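# Stand the loose sand core upright in its mould print

## Task

Pick up the sand core lying on the board and set it standing in the empty print of the mould, blade pointing downward into the round cavity, the same way as the core on the opposite side; when finished, every other core and every filter in the mould must still sit in its seat.

## Robot and tools

Robot: two 7-joint arms, left_arm and right_arm, each ending in a gripper with foldable fingers. Calibrated bases in the scene frame: left_arm at (+0.058, +0.393, +0.015) m, right_arm at (+0.033, -0.348, +0.015) m, both nearly unrotated, with +z up. Scene frame: origin at table-top height midway between the nominal bases, +x out over the table, +z up, left_arm on the +y side. Each arm's printed hand pose (end_effector_position in metres, end_effector_quat_wxyz) is in that arm's own base frame and may be off by a few centimetres. end_effector_position is the spot between the pads when closed; the fingertips extend about 33 mm past it at gaps up to 40 mm, only 9 mm when fully open. Fingers point along the gripper's +z and close along its y.

ROW FORMAT (used by execute_actions and move): always 20 numbers covering both arms. First left_arm: 7 absolute joint target angles in radians, then gripper position, force_limit, speed; then the same 10 for right_arm. Joint order, strictly: shoulder, upper arm roll, wrist roll, forearm roll, wrist pitch, elbow, waist. Stated ranges (rad): shoulder -1.836..1.836, upper arm roll -2.901..2.901, wrist roll -3.051..3.051, forearm roll -2.876..2.876, wrist pitch 0.440..4.622, elbow -3.077..-0.117, waist -2.901..2.901. Targets beyond a limit by more than 0.018 rad are refused; real limits may differ by 0.018; commanding within 0.05 rad of an end risks a torque fault. Gripper numbers are each in [-1, 1]: position +1 = open 140 mm, pads meet near -0.8, -1 closes until blocked. force_limit sets squeeze (roughly 14 N at -1, 40 N at 0, 58 N at +1, for slow closes); speed sets pad speed (about 30 mm/s at -1, 140 at 0, 250 at +1); faster closes grip much harder. Both start at +1. To leave a gripper unchanged, repeat its last three numbers (0 is a real command). Grip near the fingertip quarter of the pads; nearer the palm the fingers fold and may hold loosely or release. Pushing fingertips into a surface folds them.

TOOLS
execute_actions(actions, cameras): actions is a list of actions, each a table of up to 15 rows; each row lasts one 1/30 s step and the last row is held to fill 15 steps (0.5 s). An empty list just reports state. Each joint target is kept within a lead of the measured angle (0.322 rad for waist, shoulder, upper arm roll, elbow; 0.842 forearm roll; 0.865 wrist pitch; 1.81 wrist roll), and targets moving the hand over 70 mm are scaled back, so far goals need several actions.
move(target, speed, blend, blocking, cameras): target is one 20-number row or a list of up to 15 rows (absolute joint poses, all joints synchronised, sharing 10 s). speed is rad/s for the joint travelling farthest, 0.01 to 5.26, default 0.5, one value or one per target. blend (rad) rounds corners of a list. Gripper changes in the first target are sent at the start; later ones when the arm comes to rest there. No collision avoidance. blocking=false returns after about 0.5 s while it runs; a new move replaces it. Result adds a move: line (done, off_target, moving, held, fault, maybe limits=held).
wait(seconds 0..10, cameras): arms hold last commands; a running move continues.
stop(cameras): brakes the running move; fingers keep going.
zoom_image(camera, region [x0,y0,x1,y1] pixels, max 504x504): closer view of the latest image of cam_head_left, cam_head_right, cam_left_wrist or cam_right_wrist (all 672x504).
clear_fault(arm): clears a reported torque or force fault on left_arm or right_arm.
finished_scene(scene): ends scene 1 or 2 permanently; only call when the core stands correctly and everything rests on its own.

RESULTS: Joint positions, velocities ("within noise" when still), Joint targets (what joints are driven to now; resend these to hold still), Joint torques, External joint torques (outside push toward larger angle lowers it; includes held weight), Flange force along gripper x y z (noisy, includes held weight), Tool commands, position_measured in counts (3 open, ~75 = 100 mm, 139 = 60 mm, 200 = 20 mm, 230 pads touching), and object_status: 0 moving, 1 blocked while opening, 2 blocked while closing (a grip), 3 reached target or pads met. Status lags 0.2-1.7 s. To tighten a grip, raise force_limit and nudge position (-1 to -0.98); to loosen, reopen and close slowly. "joint sent to its limit" and "joint command not followed" (clearance check) lines may appear.

FAULTS AND CARE: an arm stops on contact torque at its limit (waist, shoulder 35; upper arm roll 32; elbow 30; forearm roll, wrist pitch, wrist roll 12 N m), on 40 N net outside force including held weight, on passing a joint range end, or on overspeed; then call clear_fault, and open the gripper first if a gripped part pins it. Motors overheat from holding loads, stretched poses or pushing into obstacles (MOTOR HOT warning, then a 30-60 s brake). Avoid dropping or releasing moving parts, knocking cores or filters out of their seats, slamming, hard presses, squeezing a part still resting on something, and any contact between the two grippers. Nothing may fall off or be left off the table. Loose objects may occasionally get nudged. Scene time runs while you think.

Each tool is called after "Call:" as name([rows], argument=value, ...), one row to a line, values as JSON.

## Session

Call:
execute_actions(actions=[])

Scene clock: 0.00 s.
left_arm: end_effector_position=(+0.2092, -0.2584, +0.2758) position_measured=3 object_status=3 end_effector_quat_wxyz=(-0.028, +0.715, +0.696, +0.055) | right_arm: end_effector_position=(+0.4984, +0.0981, +0.2889) position_measured=3 object_status=3 end_effector_quat_wxyz=(+0.049, -0.507, +0.851, -0.129)
Joint names: [shoulder, upper arm roll, wrist roll, forearm roll, wrist pitch, elbow, waist]
Joint positions: left_arm=[-0.661 0.219 2.034 0.23 1.774 -2.515 -1.245] | right_arm=[-0.308 0.138 0.894 -0.217 2.124 -2.281 0.162]
Joint velocities: within noise
Joint torques (N m): no reading
External joint torques (N m): no reading
Flange force (N): no reading
Joint targets: left_arm=[-0.661 0.219 2.034 0.230 1.774 -2.515 -1.245] | right_arm=[-0.308 0.138 0.894 -0.217 2.124 -2.281 0.162]
Tool commands: left_gripper/position=+1.0 left_gripper/force_limit=+1.0 left_gripper/speed=+1.0 right_gripper/position=+1.0 right_gripper/force_limit=+1.0 right_gripper/speed=+1.0

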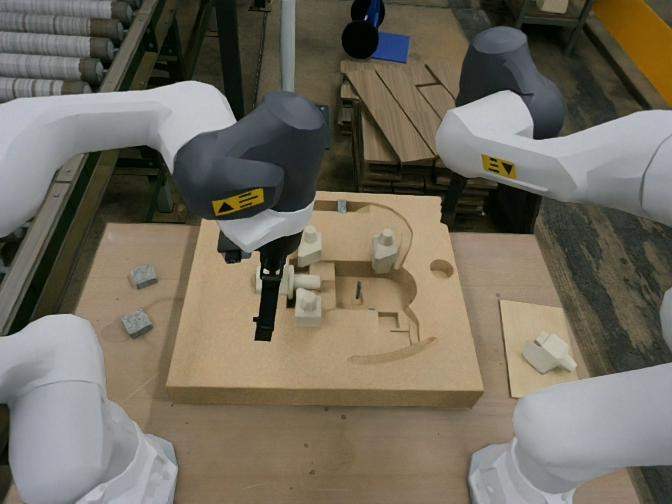

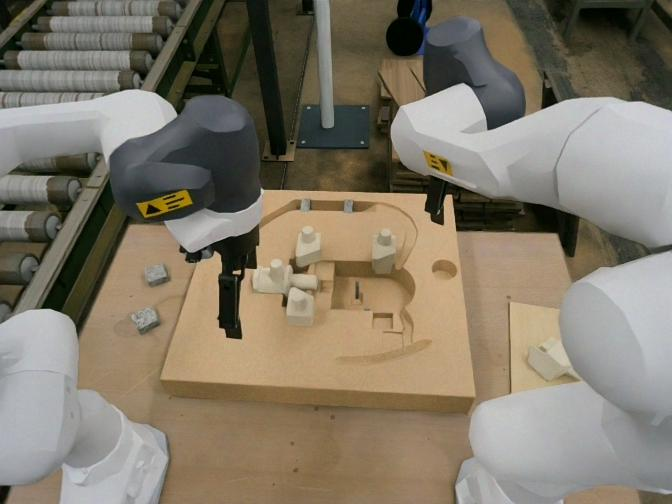

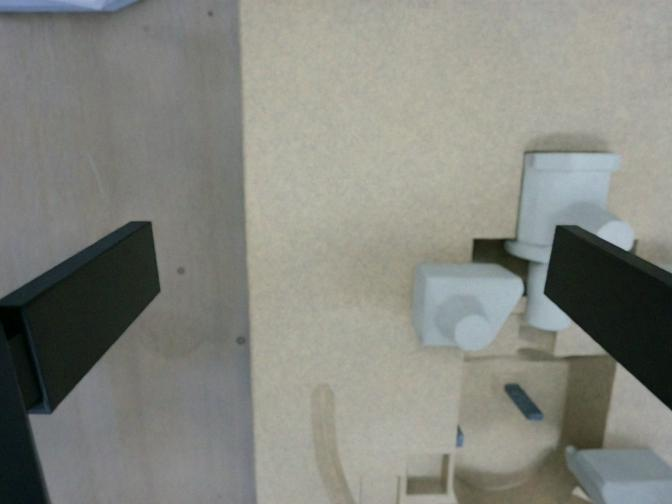

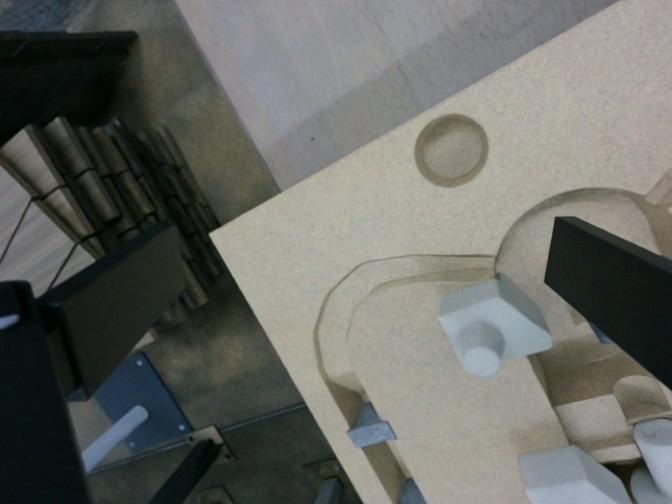

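Call:
move(target=[-0.695,0,2.730,-0.435,2.191,-2.665,-0.629,1,1,1,-0.8197,0,1.373,0,1.8077,-2.6274,-0.1974,1,1,1], speed=0.6)

Call:
zoom_image(camera="cam_right_wrist", region=[168, 100, 504, 352])

Call:
zoom_image(camera="cam_left_wrist", region=[168, 126, 504, 378])

Scene clock: 13.10 s.
left_arm: end_effector_position=(+0.2792, -0.3116, +0.2808) position_measured=3 object_status=3 end_effector_quat_wxyz=(+0.150, +0.690, +0.691, -0.154) | right_arm: end_effector_position=(+0.3014, -0.0603, +0.2809) position_measured=3 object_status=3 end_effector_quat_wxyz=(+0.001, -0.004, +1.000, -0.002)
Joint names: [shoulder, upper arm roll, wrist roll, forearm roll, wrist pitch, elbow, waist]
Joint positions: left_arm=[-0.693 0.001 2.725 -0.432 2.187 -2.664 -0.63] | right_arm=[-0.818 0.001 1.368 -0.002 1.811 -2.626 -0.196]
Joint velocities: left_arm=[0 0.001 0.007 -0.001 0 0.001 -0.001] | right_arm=[0 0.001 0.005 0 0 -0.001 0]
Joint torques (N m): left_arm=[-8.85 -1.47 0.15 0.28 2.85 26.11 0.61] | right_arm=[-4.7 -0.57 0.15 0.99 2.15 25.32 -0.65]
External joint torques (N m): left_arm=[-0.17 -0.99 0.17 -0.27 0.18 1.16 0.63] | right_arm=[-0.03 0.14 0.15 0.22 -0.34 0.5 -0.65]
Flange force (N): left_arm=[-2.8 1.2 -0.8] | right_arm=[-0.4 0.1 -2.1]
Joint targets: left_arm=[-0.695 0.000 2.730 -0.435 2.191 -2.665 -0.629] | right_arm=[-0.820 0.000 1.373 0.000 1.808 -2.627 -0.197]
move: done

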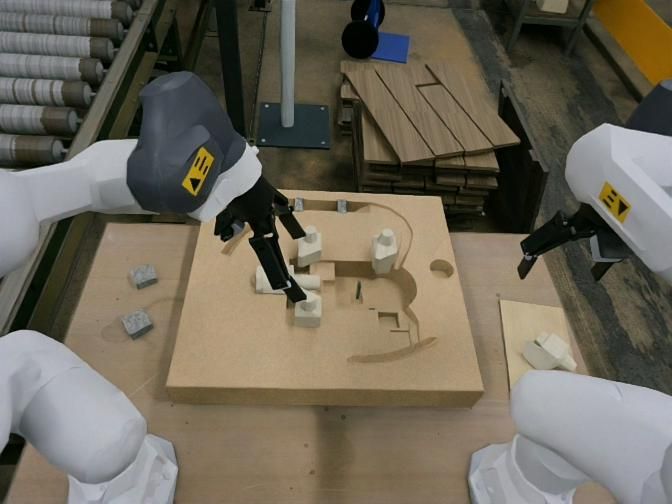

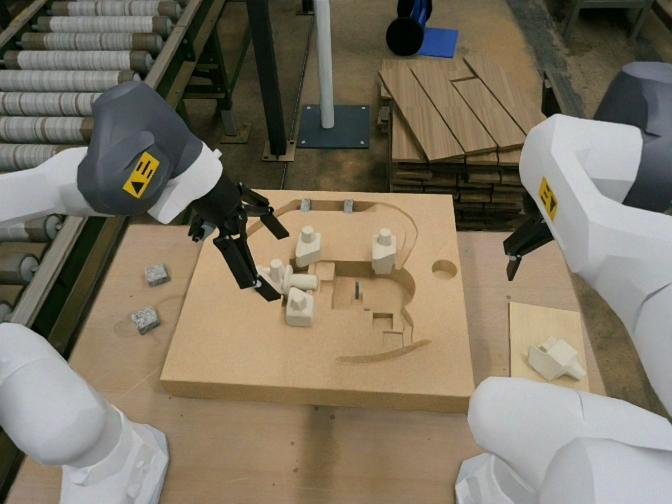

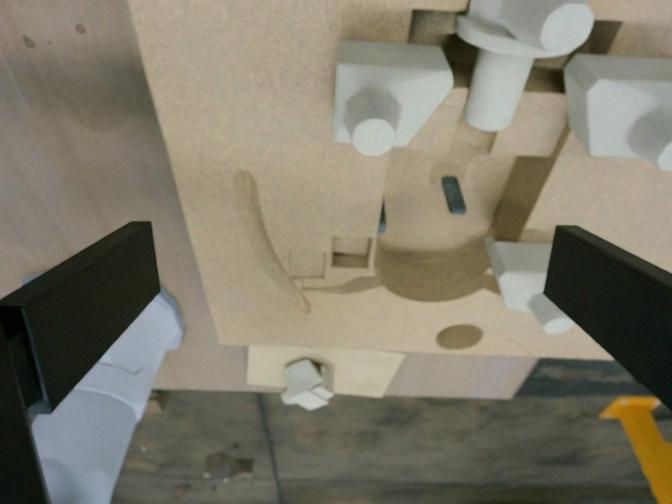

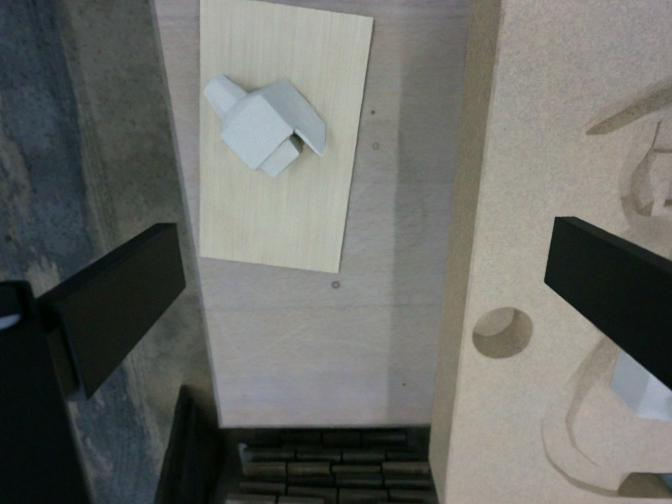

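Scaled by 1.500 from the camera's 672x504 image, which has a finer 960x720 frame.

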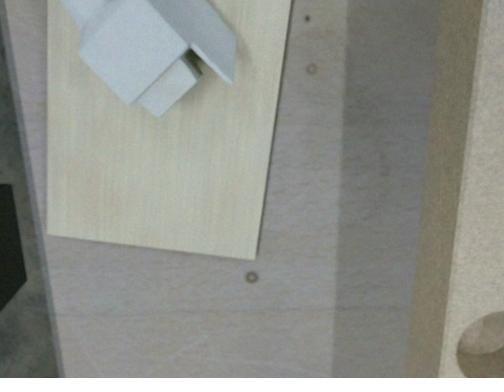

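Scaled by 1.500 from the camera's 672x504 image, which has a finer 960x720 frame.

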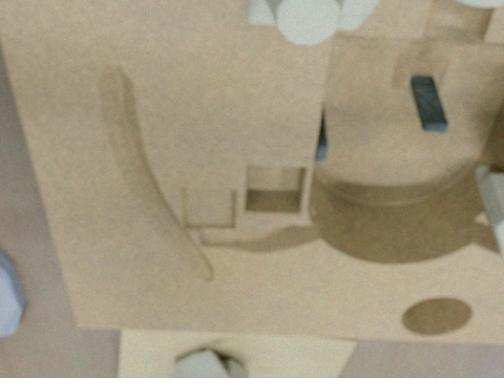

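Call:
zoom_image(camera="cam_right_wrist", region=[190, 60, 350, 180])

Call:
zoom_image(camera="cam_head_right", region=[500, 310, 620, 400])

Call:
zoom_image(camera="cam_head_left", region=[490, 310, 610, 400])

Scaled by 3.150 from the camera's 672x504 image, which has a finer 960x720 frame.

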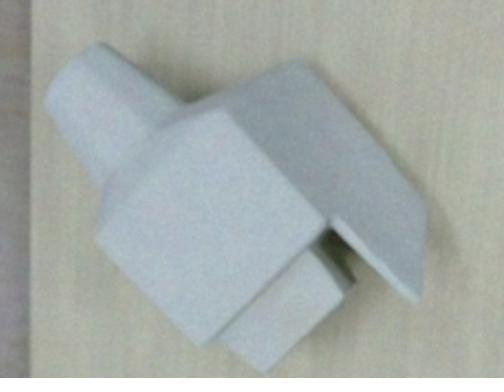

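Scaled by 4.200 from the camera's 672x504 image, which has a finer 960x720 frame.

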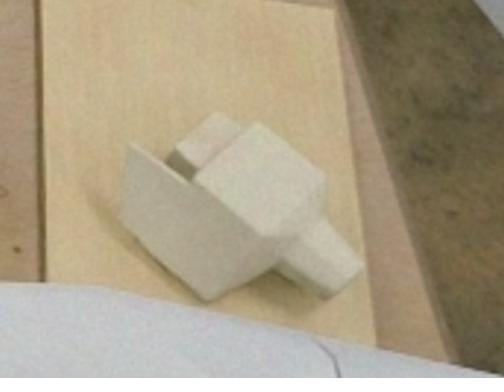

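Scaled by 4.200 from the camera's 672x504 image, which has a finer 960x720 frame.

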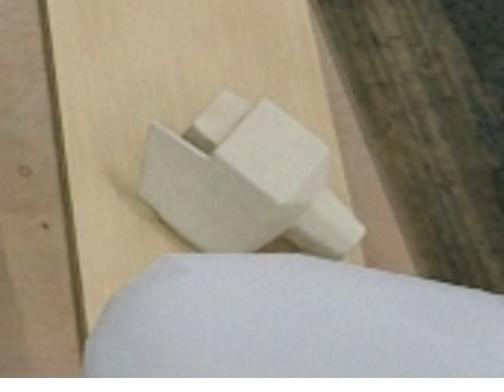

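Call:
move([
  [-0.695,0,2.730,-0.435,2.191,-2.665,-0.629,1,1,1,-0.3,0,1.6,-1.6,2.0,-2.55,-1.2,1,1,1],
  [-0.695,0,2.730,-0.435,2.191,-2.665,-0.629,1,1,1,0.20,0,1.85,-2.35,2.1214,-2.45,-1.5,1,1,1],
], speed=[0.8,0.6], blend=[0.15,0])

Scene clock: 500.03 s.
left_arm: end_effector_position=(+0.2792, -0.3116, +0.2807) position_measured=3 object_status=3 end_effector_quat_wxyz=(+0.151, +0.690, +0.691, -0.154) | right_arm: end_effector_position=(-0.1143, -0.6606, +0.1893) position_measured=3 object_status=3 end_effector_quat_wxyz=(-0.448, -0.135, +0.755, -0.460)
Joint names: [shoulder, upper arm roll, wrist roll, forearm roll, wrist pitch, elbow, waist]
Joint positions: left_arm=[-0.693 0.001 2.727 -0.433 2.187 -2.664 -0.63] | right_arm=[0.199 -0.001 1.844 -2.348 2.118 -2.451 -1.498]
Joint velocities: left_arm=[within noise] | right_arm=[-0.001 -0.002 0.005 0.001 0 -0.001 0]
Joint torques (N m): left_arm=[-8.79 -1.38 0.16 0.34 2.78 26.39 0.6] | right_arm=[-30.69 0.91 0.14 -0.89 -1.77 17.84 -0.46]
External joint torques (N m): left_arm=[-0.17 -0.89 0.17 -0.2 0.1 1.41 0.64] | right_arm=[0.79 0.9 0.18 -0.31 0.13 0.83 -0.71]
Flange force (N): left_arm=[-3.1 1.9 -1.4] | right_arm=[-2.6 -0.3 4.5]
Joint targets: left_arm=[-0.695 0.000 2.730 -0.435 2.191 -2.665 -0.629] | right_arm=[0.200 0.000 1.850 -2.350 2.121 -2.450 -1.500]
move: done

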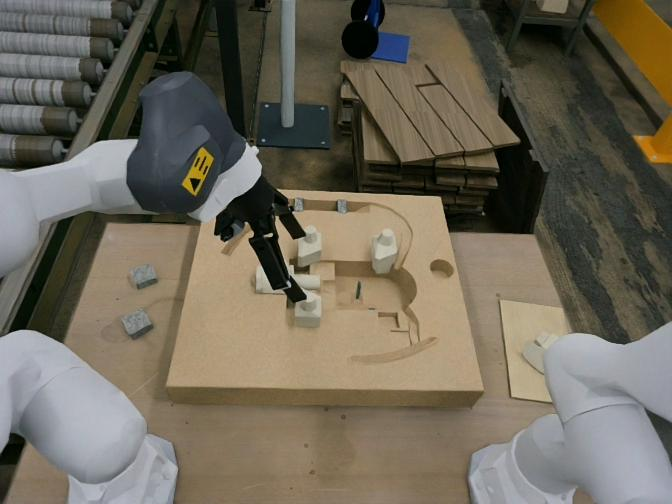

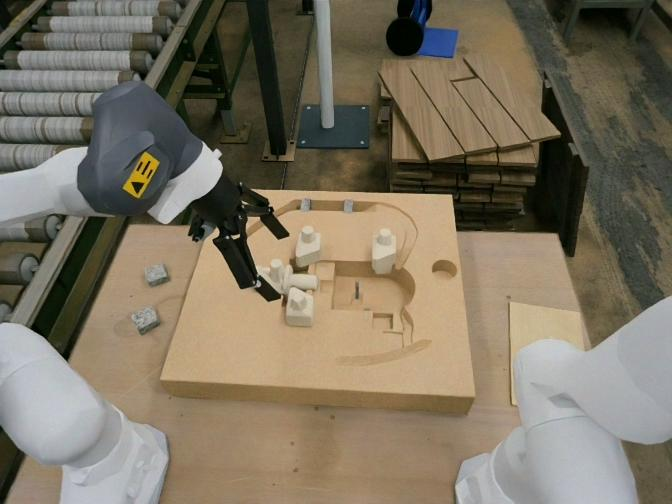

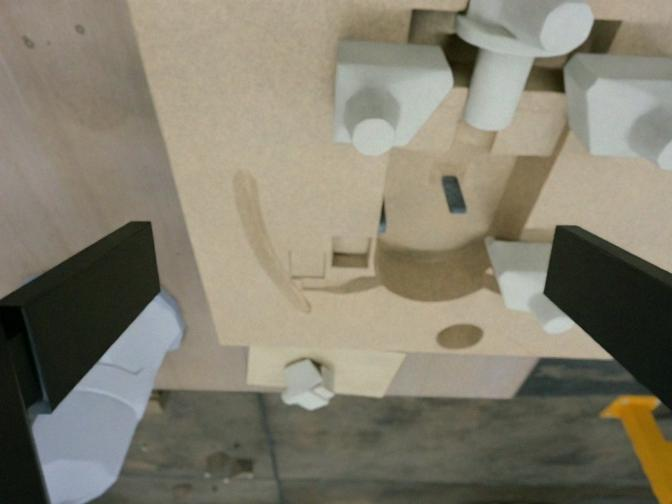

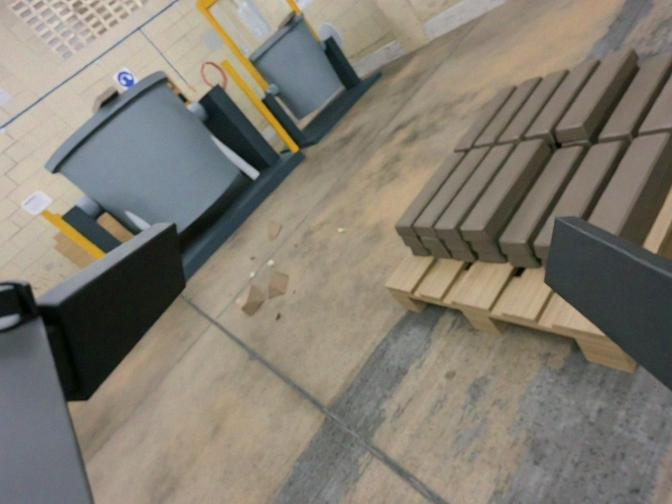

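Call:
move([
  [-0.695,0,2.730,-0.435,2.191,-2.665,-0.629,1,1,1,-0.3,0,1.6,-1.6,2.0,-2.55,-1.2,0.6,1,1],
  [-0.695,0,2.730,-0.435,2.191,-2.665,-0.629,1,1,1,-0.6,0,1.8,-0.3,1.9,-2.7,-1.2,0.6,1,1],
  [-0.695,0,2.730,-0.435,2.191,-2.665,-0.629,1,1,1,-0.3926,0,2.188,0.8216,2.0308,-2.9465,-1.2177,0.6,1,1],
], speed=[0.8,0.8,0.5], blend=[0.15,0.15,0])

Call:
zoom_image(camera="cam_right_wrist", region=[168, 126, 504, 378])

Scene clock: 622.33 s.
left_arm: end_effector_position=(+0.2792, -0.3116, +0.2807) position_measured=3 object_status=3 end_effector_quat_wxyz=(+0.151, +0.690, +0.691, -0.154) | right_arm: end_effector_position=(+0.2455, -0.1429, +0.1073) position_measured=53 object_status=3 end_effector_quat_wxyz=(-0.137, +0.862, +0.334, +0.357)
Joint names: [shoulder, upper arm roll, wrist roll, forearm roll, wrist pitch, elbow, waist]
Joint positions: left_arm=[-0.693 0.001 2.727 -0.433 2.188 -2.664 -0.63] | right_arm=[-0.394 0 2.182 0.819 2.027 -2.945 -1.216]
Joint velocities: left_arm=[within noise] | right_arm=[0 0 0.007 0 -0.001 -0.001 -0.001]
Joint torques (N m): left_arm=[-8.7 -1.35 0.11 0.34 2.8 26.31 0.59] | right_arm=[-11.43 -0.32 0.26 1.06 0.36 18.97 -0.62]
External joint torques (N m): left_arm=[-0.16 -0.89 0.13 -0.2 0.12 1.38 0.6] | right_arm=[1.01 0.25 0.23 0.23 0.1 0.29 -0.64]
Flange force (N): left_arm=[-3.1 1.8 -1.3] | right_arm=[-3.5 4.1 1.2]
Joint targets: left_arm=[-0.695 0.000 2.730 -0.435 2.191 -2.665 -0.629] | right_arm=[-0.393 0.000 2.188 0.822 2.031 -2.947 -1.218]
move: done

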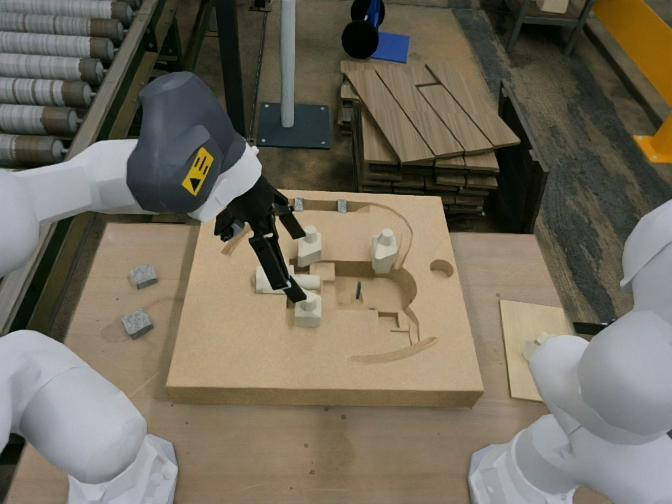

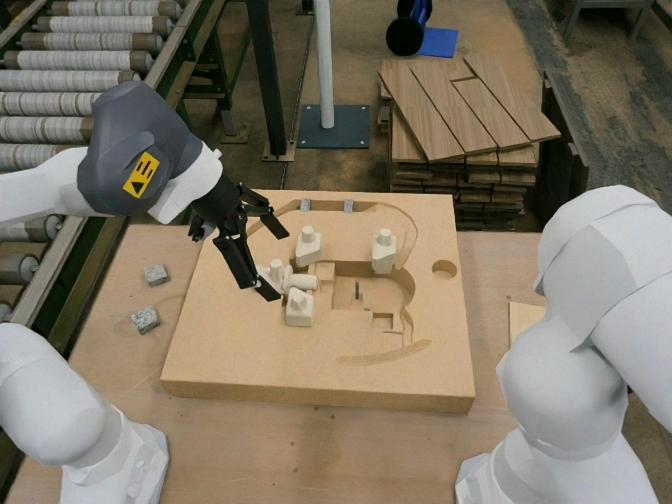

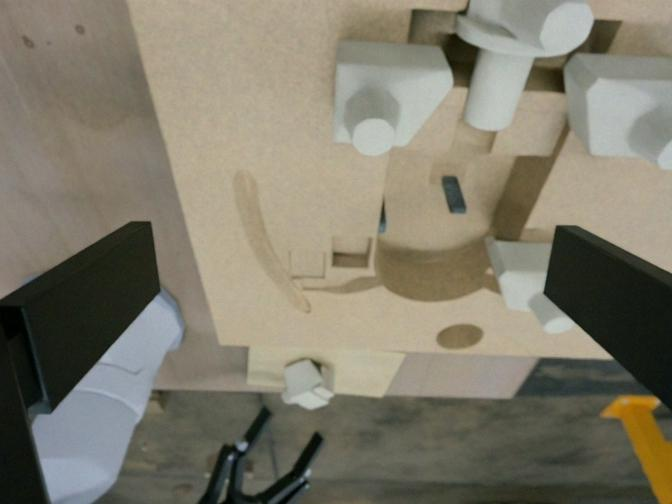

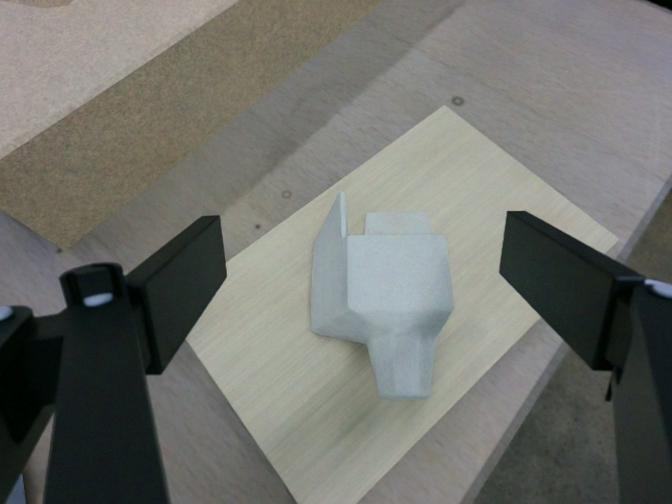

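Scaled by 1.500 from the camera's 672x504 image, which has a finer 960x720 frame.

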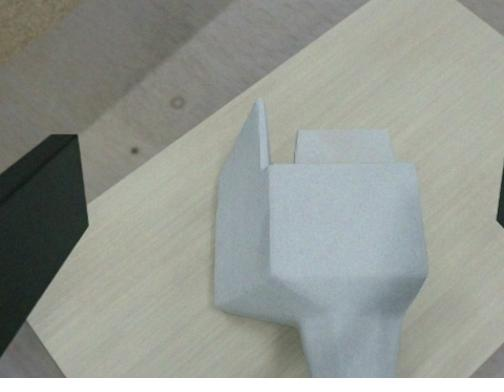

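Call:
move([
  [-0.695,0,2.730,-0.435,2.191,-2.665,-0.629,1,1,1,-0.3586,0,2.1835,0.8259,2.0339,-2.9153,-1.2149,0.4,-1,0],
  [-0.695,0,2.730,-0.435,2.191,-2.665,-0.629,1,1,1,-0.0713,0,1.9592,0.9894,2.2103,-2.8866,-1.167,0.4,-1,0],
], speed=[0.2,0.12])

Call:
zoom_image(camera="cam_right_wrist", region=[168, 126, 504, 378])

Scene clock: 820.20 s.
left_arm: end_effector_position=(+0.2792, -0.3116, +0.2807) position_measured=3 object_status=3 end_effector_quat_wxyz=(+0.151, +0.690, +0.691, -0.154) | right_arm: end_effector_position=(+0.2455, -0.1429, +0.1072) position_measured=53 object_status=3 end_effector_quat_wxyz=(-0.138, +0.862, +0.333, +0.357)
Joint names: [shoulder, upper arm roll, wrist roll, forearm roll, wrist pitch, elbow, waist]
Joint positions: left_arm=[-0.693 0.001 2.727 -0.433 2.188 -2.665 -0.63] | right_arm=[-0.394 0 2.184 0.82 2.028 -2.945 -1.216]
Joint velocities: within noise
Joint torques (N m): left_arm=[-8.29 -1.04 -0.06 0.58 2.64 26.43 0.13] | right_arm=[-11.92 -0.02 0.01 0.75 0.18 19.22 -0.25]
External joint torques (N m): left_arm=[0.3 -0.62 -0.05 0.04 -0.03 1.52 0.11] | right_arm=[0.45 0.55 -0.01 -0.07 -0.08 0.57 -0.27]
Flange force (N): left_arm=[-4.3 3.3 -1.4] | right_arm=[-1.7 2.9 -0.1]
Joint targets: left_arm=[-0.693 0.001 2.727 -0.433 2.188 -2.665 -0.630] | right_arm=[-0.394 0.000 2.184 0.820 2.028 -2.945 -1.216]
Tool commands: left_gripper/position=+1.0 left_gripper/force_limit=+1.0 left_gripper/speed=+1.0 right_gripper/position=+0.6 right_gripper/force_limit=+1.0 right_gripper/speed=+1.0
CONTROL GIVEN BACK BY A PERSON. The link to the robot was lost, through no command of yours. It is back now. Nothing of this call ran. Your reply's later calls are not run. The arms hold where they stopped. Where a move or wait says "fault", it means the lost link, not a fault of the arm. Commands run again from your next reply on.
move: fault; path passed 0 of 2 targets; right_arm: the shoulder is farthest, 0.323 rad from its target

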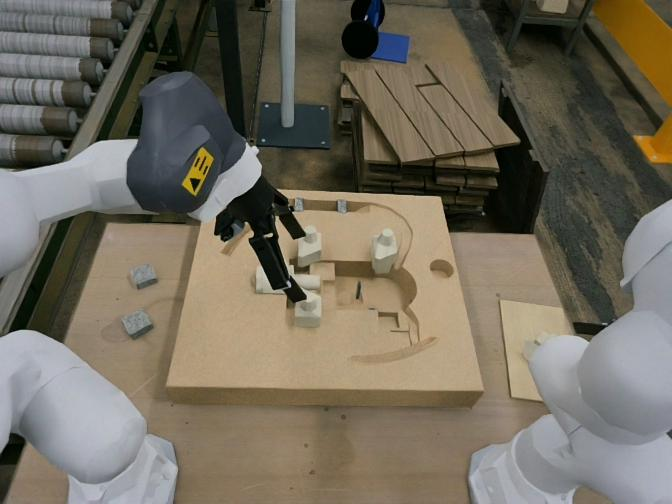

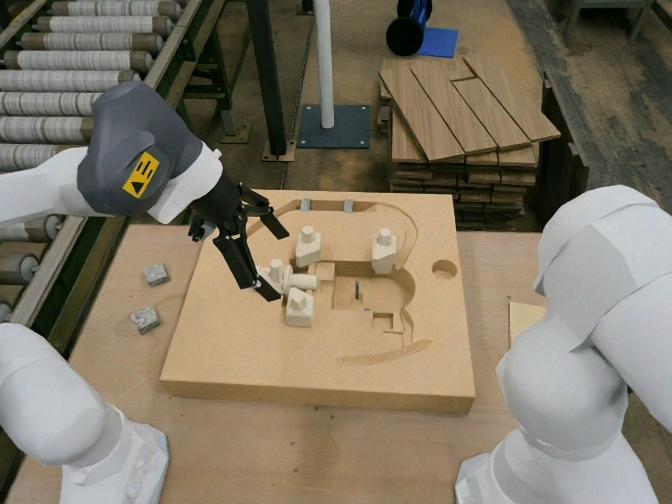

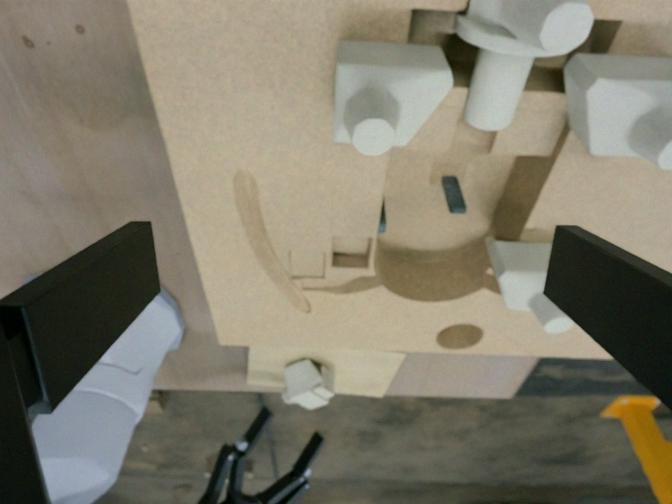

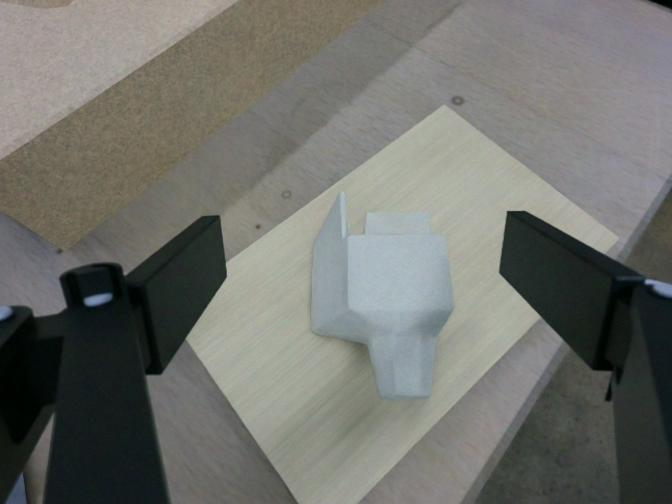

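Scaled by 1.500 from the camera's 672x504 image, which has a finer 960x720 frame.

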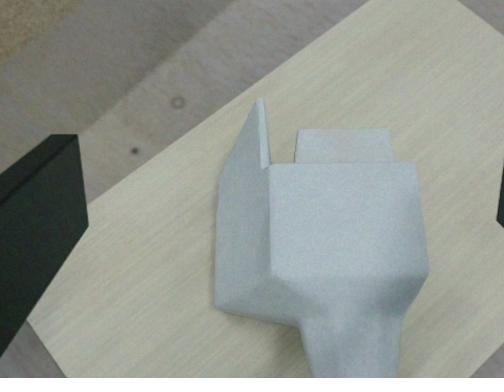

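Call:
move([
  [-0.695,0,2.730,-0.435,2.191,-2.665,-0.629,1,1,1,-0.3586,0,2.1835,0.8259,2.0339,-2.9153,-1.2149,0.4,-1,0],
  [-0.695,0,2.730,-0.435,2.191,-2.665,-0.629,1,1,1,-0.0713,0,1.9592,0.9894,2.2103,-2.8866,-1.167,0.4,-1,0],
], speed=[0.2,0.12])

Call:
zoom_image(camera="cam_right_wrist", region=[168, 126, 504, 378])

Scene clock: 831.63 s.
left_arm: end_effector_position=(+0.2792, -0.3116, +0.2807) position_measured=3 object_status=3 end_effector_quat_wxyz=(+0.151, +0.690, +0.691, -0.154) | right_arm: end_effector_position=(+0.2497, -0.1518, +0.0346) position_measured=78 object_status=3 end_effector_quat_wxyz=(-0.139, +0.863, +0.327, +0.358)
Joint names: [shoulder, upper arm roll, wrist roll, forearm roll, wrist pitch, elbow, waist]
Joint positions: left_arm=[-0.693 0.001 2.727 -0.433 2.188 -2.665 -0.63] | right_arm=[-0.073 0 1.965 0.987 2.207 -2.888 -1.169]
Joint velocities: left_arm=[within noise] | right_arm=[0 -0.001 -0.005 0 0.002 0.001 0.001]
Joint torques (N m): left_arm=[-8.71 -1.4 0.2 0.33 2.76 26.35 0.57] | right_arm=[-18.16 0.34 -0.2 0.56 0.14 14.84 0.29]
External joint torques (N m): left_arm=[-0.12 -0.93 0.22 -0.21 0.08 1.43 0.56] | right_arm=[1 0.35 -0.22 0.24 0.11 0.75 0.22]
Flange force (N): left_arm=[-3.2 2.0 -1.3] | right_arm=[-4.5 4.6 4.8]
Joint targets: left_arm=[-0.695 0.000 2.730 -0.435 2.191 -2.665 -0.629] | right_arm=[-0.071 0.000 1.959 0.989 2.210 -2.887 -1.167]
CONTROL GIVEN BACK BY A PERSON, as an earlier result said. Commands run again.
move: done

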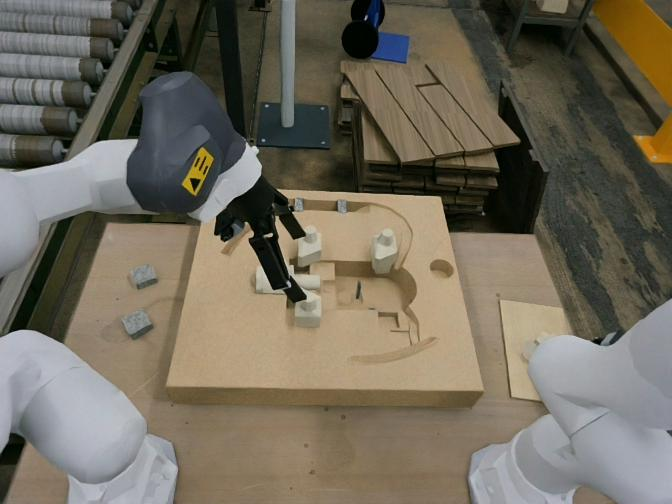

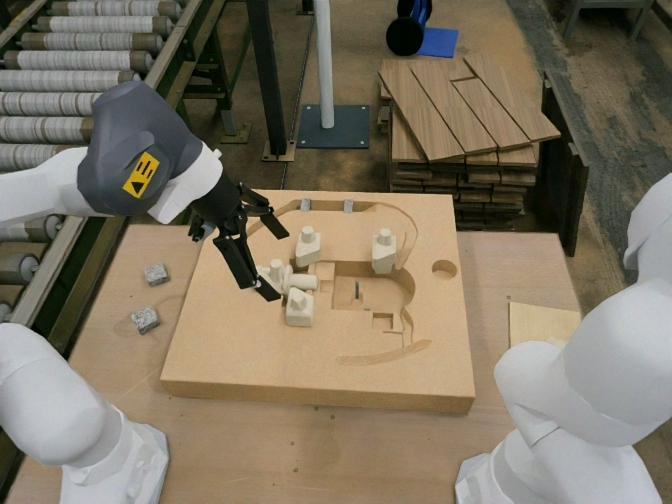

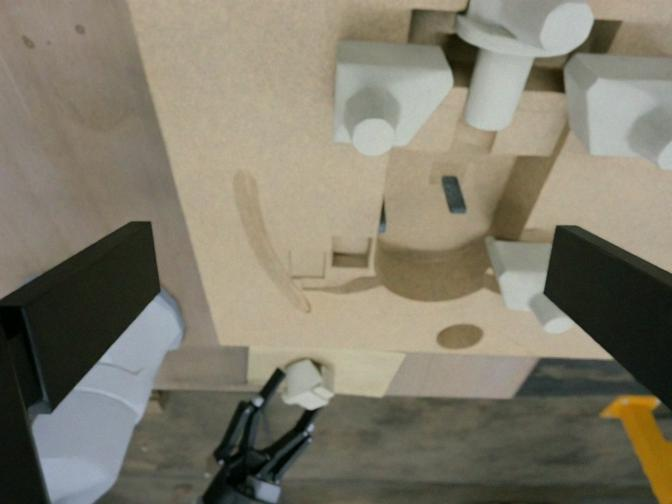

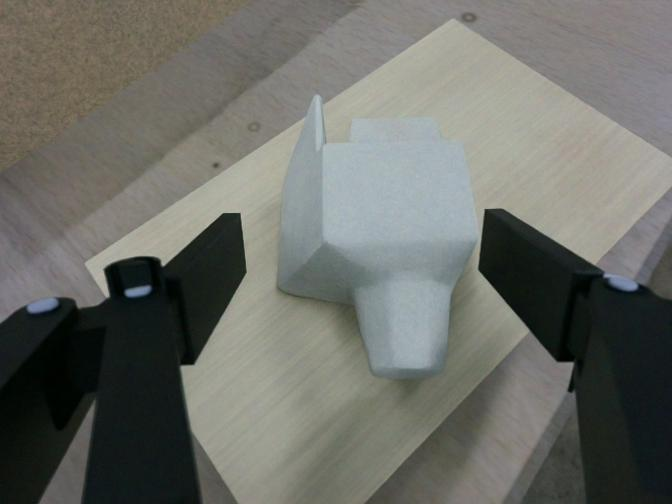

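Scaled by 1.500 from the camera's 672x504 image, which has a finer 960x720 frame.

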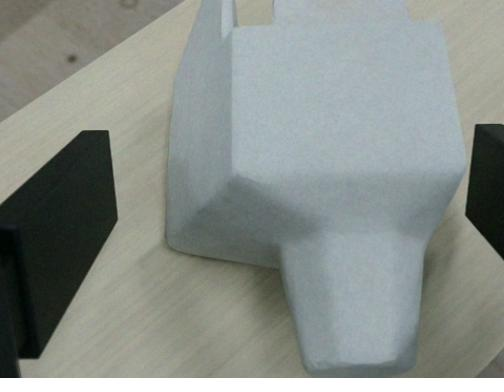

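Call:
move([
  [-0.695,0,2.730,-0.435,2.191,-2.665,-0.629,1,1,1,-0.3586,0,2.1835,0.8259,2.0339,-2.9153,-1.2149,0.4,-1,0],
  [-0.695,0,2.730,-0.435,2.191,-2.665,-0.629,1,1,1,-0.3586,0,2.1835,0.8259,2.0339,-2.9153,-1.2149,-1,-1,0],
  [-0.695,0,2.730,-0.435,2.191,-2.665,-0.629,1,1,1,-0.2839,0,2.1252,0.8684,2.0798,-2.9078,-1.2024,-1,-1,0],
], speed=[0.25,0.2,0.1], cameras=["cam_right_wrist"])

Call:
move(target=[-0.695,0,2.730,-0.435,2.191,-2.665,-0.629,1,1,1,-0.2638,0,2.1095,0.8799,2.0921,-2.9058,-1.1991,-1,-1,0], speed=0.04, cameras=[])

Call:
move(target=[-0.695,0,2.730,-0.435,2.191,-2.665,-0.629,1,1,1,-0.2437,0,2.0938,0.8913,2.1045,-2.9038,-1.1957,-1,-1,0], speed=0.04, cameras=["cam_right_wrist"])

Scene clock: 940.57 s.
left_arm: end_effector_position=(+0.2792, -0.3116, +0.2807) position_measured=3 object_status=3 end_effector_quat_wxyz=(+0.151, +0.690, +0.691, -0.154) | right_arm: end_effector_position=(+0.2517, -0.1534, +0.0900) position_measured=233 object_status=3 end_effector_quat_wxyz=(-0.138, +0.862, +0.328, +0.361)
Joint names: [shoulder, upper arm roll, wrist roll, forearm roll, wrist pitch, elbow, waist]
Joint positions: left_arm=[-0.693 0.001 2.727 -0.433 2.188 -2.665 -0.63] | right_arm=[-0.286 0 2.131 0.866 2.076 -2.909 -1.204]
Joint velocities: left_arm=[within noise] | right_arm=[0 0.001 -0.005 -0.001 0.001 0 0.001]
Joint torques (N m): left_arm=[-8.71 -1.32 0.2 0.35 2.77 26.36 0.57] | right_arm=[-14.06 -0.01 -0.22 0.94 0.27 18.39 0.22]
External joint torques (N m): left_arm=[-0.21 -0.89 0.21 -0.2 0.09 1.5 0.53] | right_arm=[1.03 0.39 -0.24 0.25 0.11 0.81 0.22]
Flange force (N): left_arm=[-3.2 1.9 -1.5] | right_arm=[-4.4 6.0 3.5]
Joint targets: left_arm=[-0.695 0.000 2.730 -0.435 2.191 -2.665 -0.629] | right_arm=[-0.284 0.000 2.125 0.868 2.080 -2.908 -1.202]
move: done
Images, in order (width x height): cam_right_wrist 672x504.

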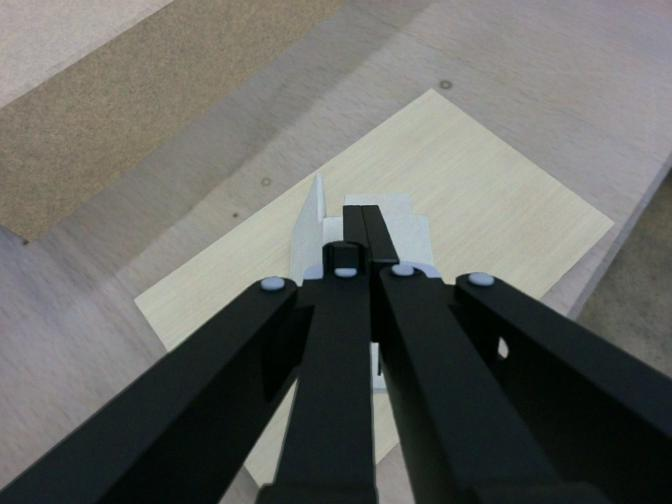

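Scene clock: 941.57 s.
left_arm: end_effector_position=(+0.2792, -0.3116, +0.2807) position_measured=3 object_status=3 end_effector_quat_wxyz=(+0.151, +0.690, +0.691, -0.154) | right_arm: end_effector_position=(+0.2521, -0.1537, +0.0852) position_measured=233 object_status=3 end_effector_quat_wxyz=(-0.138, +0.862, +0.328, +0.361)
Joint names: [shoulder, upper arm roll, wrist roll, forearm roll, wrist pitch, elbow, waist]
Joint positions: left_arm=[-0.693 0.001 2.727 -0.433 2.188 -2.665 -0.63] | right_arm=[-0.266 0 2.115 0.878 2.089 -2.907 -1.201]
Joint velocities: left_arm=[within noise] | right_arm=[0 0 -0.005 0 0.001 0.001 0.001]
Joint torques (N m): left_arm=[-8.73 -1.33 0.2 0.37 2.78 26.37 0.57] | right_arm=[-14.53 0 -0.24 0.93 0.26 18.21 0.26]
External joint torques (N m): left_arm=[-0.09 -0.86 0.21 -0.18 0.1 1.43 0.59] | right_arm=[1.01 0.35 -0.26 0.28 0.12 0.92 0.24]
Flange force (N): left_arm=[-3.2 2.2 -1.3] | right_arm=[-4.6 6.1 3.7]
Joint targets: left_arm=[-0.695 0.000 2.730 -0.435 2.191 -2.665 -0.629] | right_arm=[-0.264 0.000 2.109 0.880 2.092 -2.906 -1.199]
move: done
No camera images: "cameras" was empty.

Scene clock: 942.53 s.
left_arm: end_effector_position=(+0.2792, -0.3116, +0.2807) position_measured=3 object_status=3 end_effector_quat_wxyz=(+0.151, +0.690, +0.691, -0.154) | right_arm: end_effector_position=(+0.2537, -0.1539, +0.0825) position_measured=233 object_status=3 end_effector_quat_wxyz=(-0.138, +0.861, +0.328, +0.364)
Joint names: [shoulder, upper arm roll, wrist roll, forearm roll, wrist pitch, elbow, waist]
Joint positions: left_arm=[-0.693 0.001 2.727 -0.433 2.188 -2.665 -0.63] | right_arm=[-0.249 0 2.1 0.889 2.094 -2.903 -1.198]
Joint velocities: left_arm=[within noise] | right_arm=[-0.001 0 -0.005 0 0 0.001 0.002]
Joint torques (N m): left_arm=[-8.64 -1.37 0.17 0.35 2.76 26.34 0.63] | right_arm=[-12.96 0.33 -0.12 0.8 1.63 16.68 0.45]
External joint torques (N m): left_arm=[-0.04 -0.87 0.18 -0.2 0.08 1.37 0.66] | right_arm=[3 0.62 -0.14 0.17 1.54 -0.36 0.4]
Flange force (N): left_arm=[-3.2 2.2 -1.3] | right_arm=[-11.0 8.8 11.9]
Joint targets: left_arm=[-0.695 0.000 2.730 -0.435 2.191 -2.665 -0.629] | right_arm=[-0.244 0.000 2.094 0.891 2.104 -2.904 -1.196]
move: off_target (right_arm); right_arm: the wrist pitch is farthest, 0.011 rad from its target
Images, in order (width x height): cam_right_wrist 672x504.

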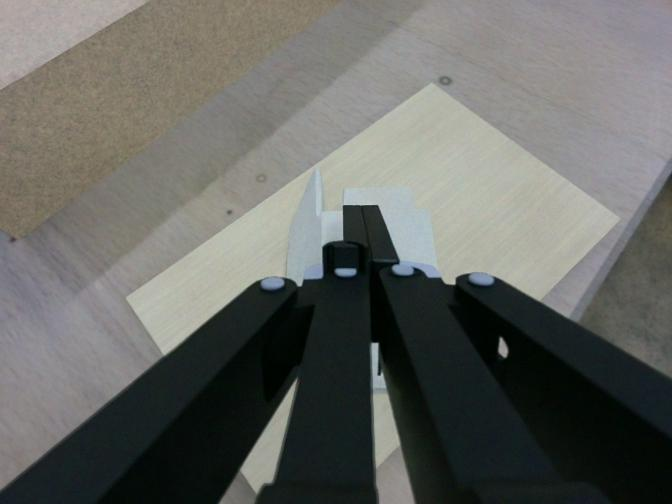

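Call:
move([
  [-0.695,0,2.730,-0.435,2.191,-2.665,-0.629,1,1,1,-0.3586,0,2.1835,0.8259,2.0339,-2.9153,-1.2149,-1,-1,0],
  [-0.695,0,2.730,-0.435,2.191,-2.665,-0.629,1,1,1,-0.3586,0,2.1835,0.8259,2.0339,-2.9153,-1.2149,0.4,-0.1,0],
  [-0.695,0,2.730,-0.435,2.191,-2.665,-0.629,1,1,1,-0.0509,0,1.9429,0.9984,2.2201,-2.8821,-1.1639,0.4,-0.1,0],
], speed=[0.2,0.2,0.15], cameras=["cam_right_wrist"])

Call:
zoom_image(camera="cam_right_wrist", region=[168, 126, 504, 378])

Scene clock: 1000.93 s.
left_arm: end_effector_position=(+0.2792, -0.3116, +0.2807) position_measured=3 object_status=3 end_effector_quat_wxyz=(+0.151, +0.690, +0.691, -0.154) | right_arm: end_effector_position=(+0.2490, -0.1517, +0.0296) position_measured=78 object_status=3 end_effector_quat_wxyz=(-0.139, +0.863, +0.329, +0.357)
Joint names: [shoulder, upper arm roll, wrist roll, forearm roll, wrist pitch, elbow, waist]
Joint positions: left_arm=[-0.694 0.001 2.727 -0.433 2.188 -2.665 -0.63] | right_arm=[-0.053 0 1.949 0.996 2.217 -2.884 -1.165]
Joint velocities: left_arm=[within noise] | right_arm=[0.001 0 -0.006 -0.001 0 0 -0.001]
Joint torques (N m): left_arm=[-8.71 -1.32 0.14 0.37 2.76 26.35 0.56] | right_arm=[-18.56 0.6 -0.29 0.54 0.15 14.46 0.26]
External joint torques (N m): left_arm=[-0.17 -0.91 0.15 -0.17 0.09 1.48 0.51] | right_arm=[1.04 0.55 -0.31 0.25 0.14 0.71 0.16]
Flange force (N): left_arm=[-3.4 1.9 -1.5] | right_arm=[-4.7 4.4 5.5]
Joint targets: left_arm=[-0.695 0.000 2.730 -0.435 2.191 -2.665 -0.629] | right_arm=[-0.051 0.000 1.943 0.998 2.220 -2.882 -1.164]
move: done
Images, in order (width x height): cam_right_wrist 672x504.

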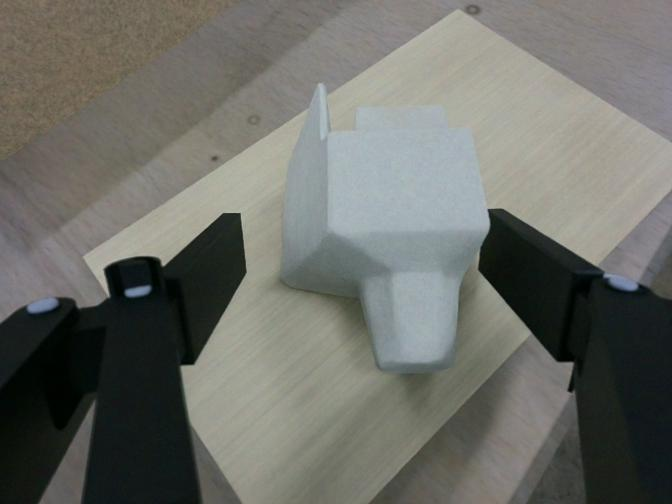

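Scaled by 1.500 from the camera's 672x504 image, which has a finer 960x720 frame.

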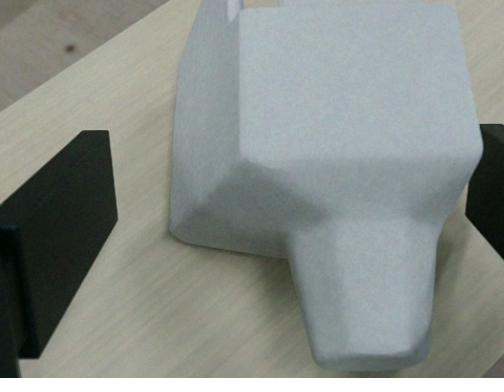

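Call:
move(target=[-0.695,0,2.730,-0.435,2.191,-2.665,-0.629,1,1,1,-0.0509,0,1.9429,0.9984,2.2201,-2.8821,-1.1639,-1,-0.1,-1], cameras=["cam_right_wrist"])

Call:
wait(seconds=1, cameras=["cam_right_wrist","cam_left_wrist"])

Call:
zoom_image(camera="cam_right_wrist", region=[168, 126, 504, 378])

Scene clock: 1012.83 s.
left_arm: end_effector_position=(+0.2792, -0.3116, +0.2807) position_measured=3 object_status=3 end_effector_quat_wxyz=(+0.151, +0.690, +0.691, -0.154) | right_arm: end_effector_position=(+0.2494, -0.1529, +0.0298) position_measured=117 object_status=0 end_effector_quat_wxyz=(-0.138, +0.863, +0.329, +0.358)
Joint names: [shoulder, upper arm roll, wrist roll, forearm roll, wrist pitch, elbow, waist]
Joint positions: left_arm=[-0.694 0.001 2.727 -0.433 2.188 -2.665 -0.63] | right_arm=[-0.053 0 1.947 0.997 2.217 -2.882 -1.165]
Joint velocities: within noise
Joint torques (N m): left_arm=[-8.66 -1.42 0.13 0.36 2.78 26.37 0.62] | right_arm=[-17.5 0.81 -0.11 0.38 0.66 13.51 0.41]
External joint torques (N m): left_arm=[-0.07 -0.98 0.14 -0.18 0.11 1.53 0.62] | right_arm=[2.19 0.8 -0.13 0.09 0.64 -0.35 0.35]
Flange force (N): left_arm=[-3.7 2.3 -1.4] | right_arm=[-6.8 4.2 9.0]
Joint targets: left_arm=[-0.695 0.000 2.730 -0.435 2.191 -2.665 -0.629] | right_arm=[-0.051 0.000 1.943 0.998 2.220 -2.882 -1.164]
move: done
Images, in order (width x height): cam_right_wrist 672x504.

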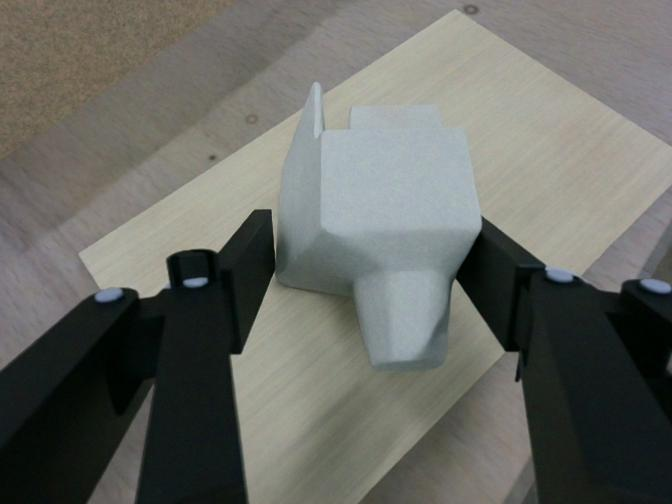

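Scene clock: 1013.83 s.
left_arm: end_effector_position=(+0.2792, -0.3116, +0.2807) position_measured=3 object_status=3 end_effector_quat_wxyz=(+0.151, +0.690, +0.691, -0.154) | right_arm: end_effector_position=(+0.2494, -0.1529, +0.0298) position_measured=117 object_status=2 end_effector_quat_wxyz=(-0.138, +0.863, +0.329, +0.358)
Joint names: [shoulder, upper arm roll, wrist roll, forearm roll, wrist pitch, elbow, waist]
Joint positions: left_arm=[-0.694 0.001 2.727 -0.433 2.188 -2.665 -0.63] | right_arm=[-0.053 0 1.947 0.997 2.217 -2.882 -1.165]
Joint velocities: within noise
Joint torques (N m): left_arm=[-8.62 -1.4 0.17 0.36 2.77 26.42 0.53] | right_arm=[-17.56 0.83 -0.19 0.44 0.66 13.6 0.39]
External joint torques (N m): left_arm=[0.01 -0.99 0.18 -0.19 0.08 1.45 0.48] | right_arm=[2.13 0.81 -0.21 0.15 0.64 -0.26 0.32]
Flange force (N): left_arm=[-3.7 2.3 -1.1] | right_arm=[-6.9 4.3 9.2]
Joint targets: left_arm=[-0.695 0.000 2.730 -0.435 2.191 -2.665 -0.629] | right_arm=[-0.051 0.000 1.943 0.998 2.220 -2.882 -1.164]
Tool commands: left_gripper/position=+1.0 left_gripper/force_limit=+1.0 left_gripper/speed=+1.0 right_gripper/position=-1.0 right_gripper/force_limit=-0.1 right_gripper/speed=-1.0
wait: 1.00 s; at rest by 0.17 s
Images, in order (width x height): cam_left_wrist 672x504, cam_right_wrist 672x504.

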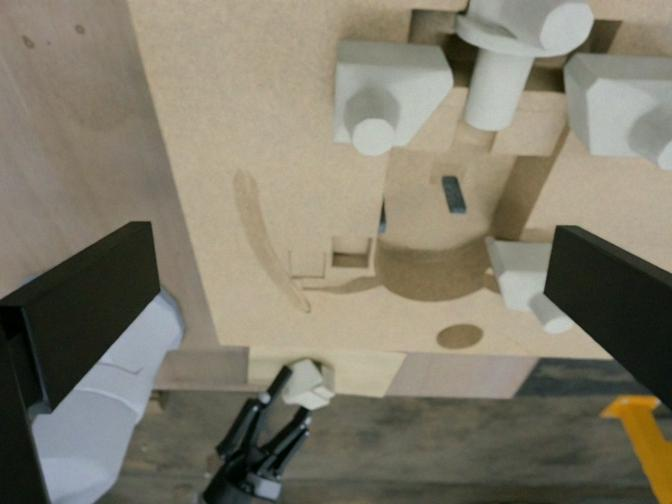

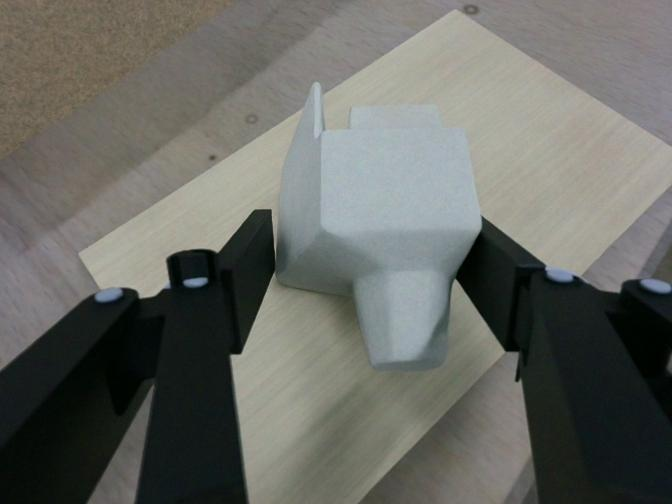

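Scaled by 1.500 from the camera's 672x504 image, which has a finer 960x720 frame.

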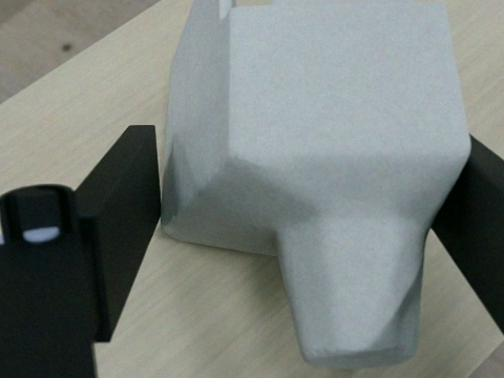

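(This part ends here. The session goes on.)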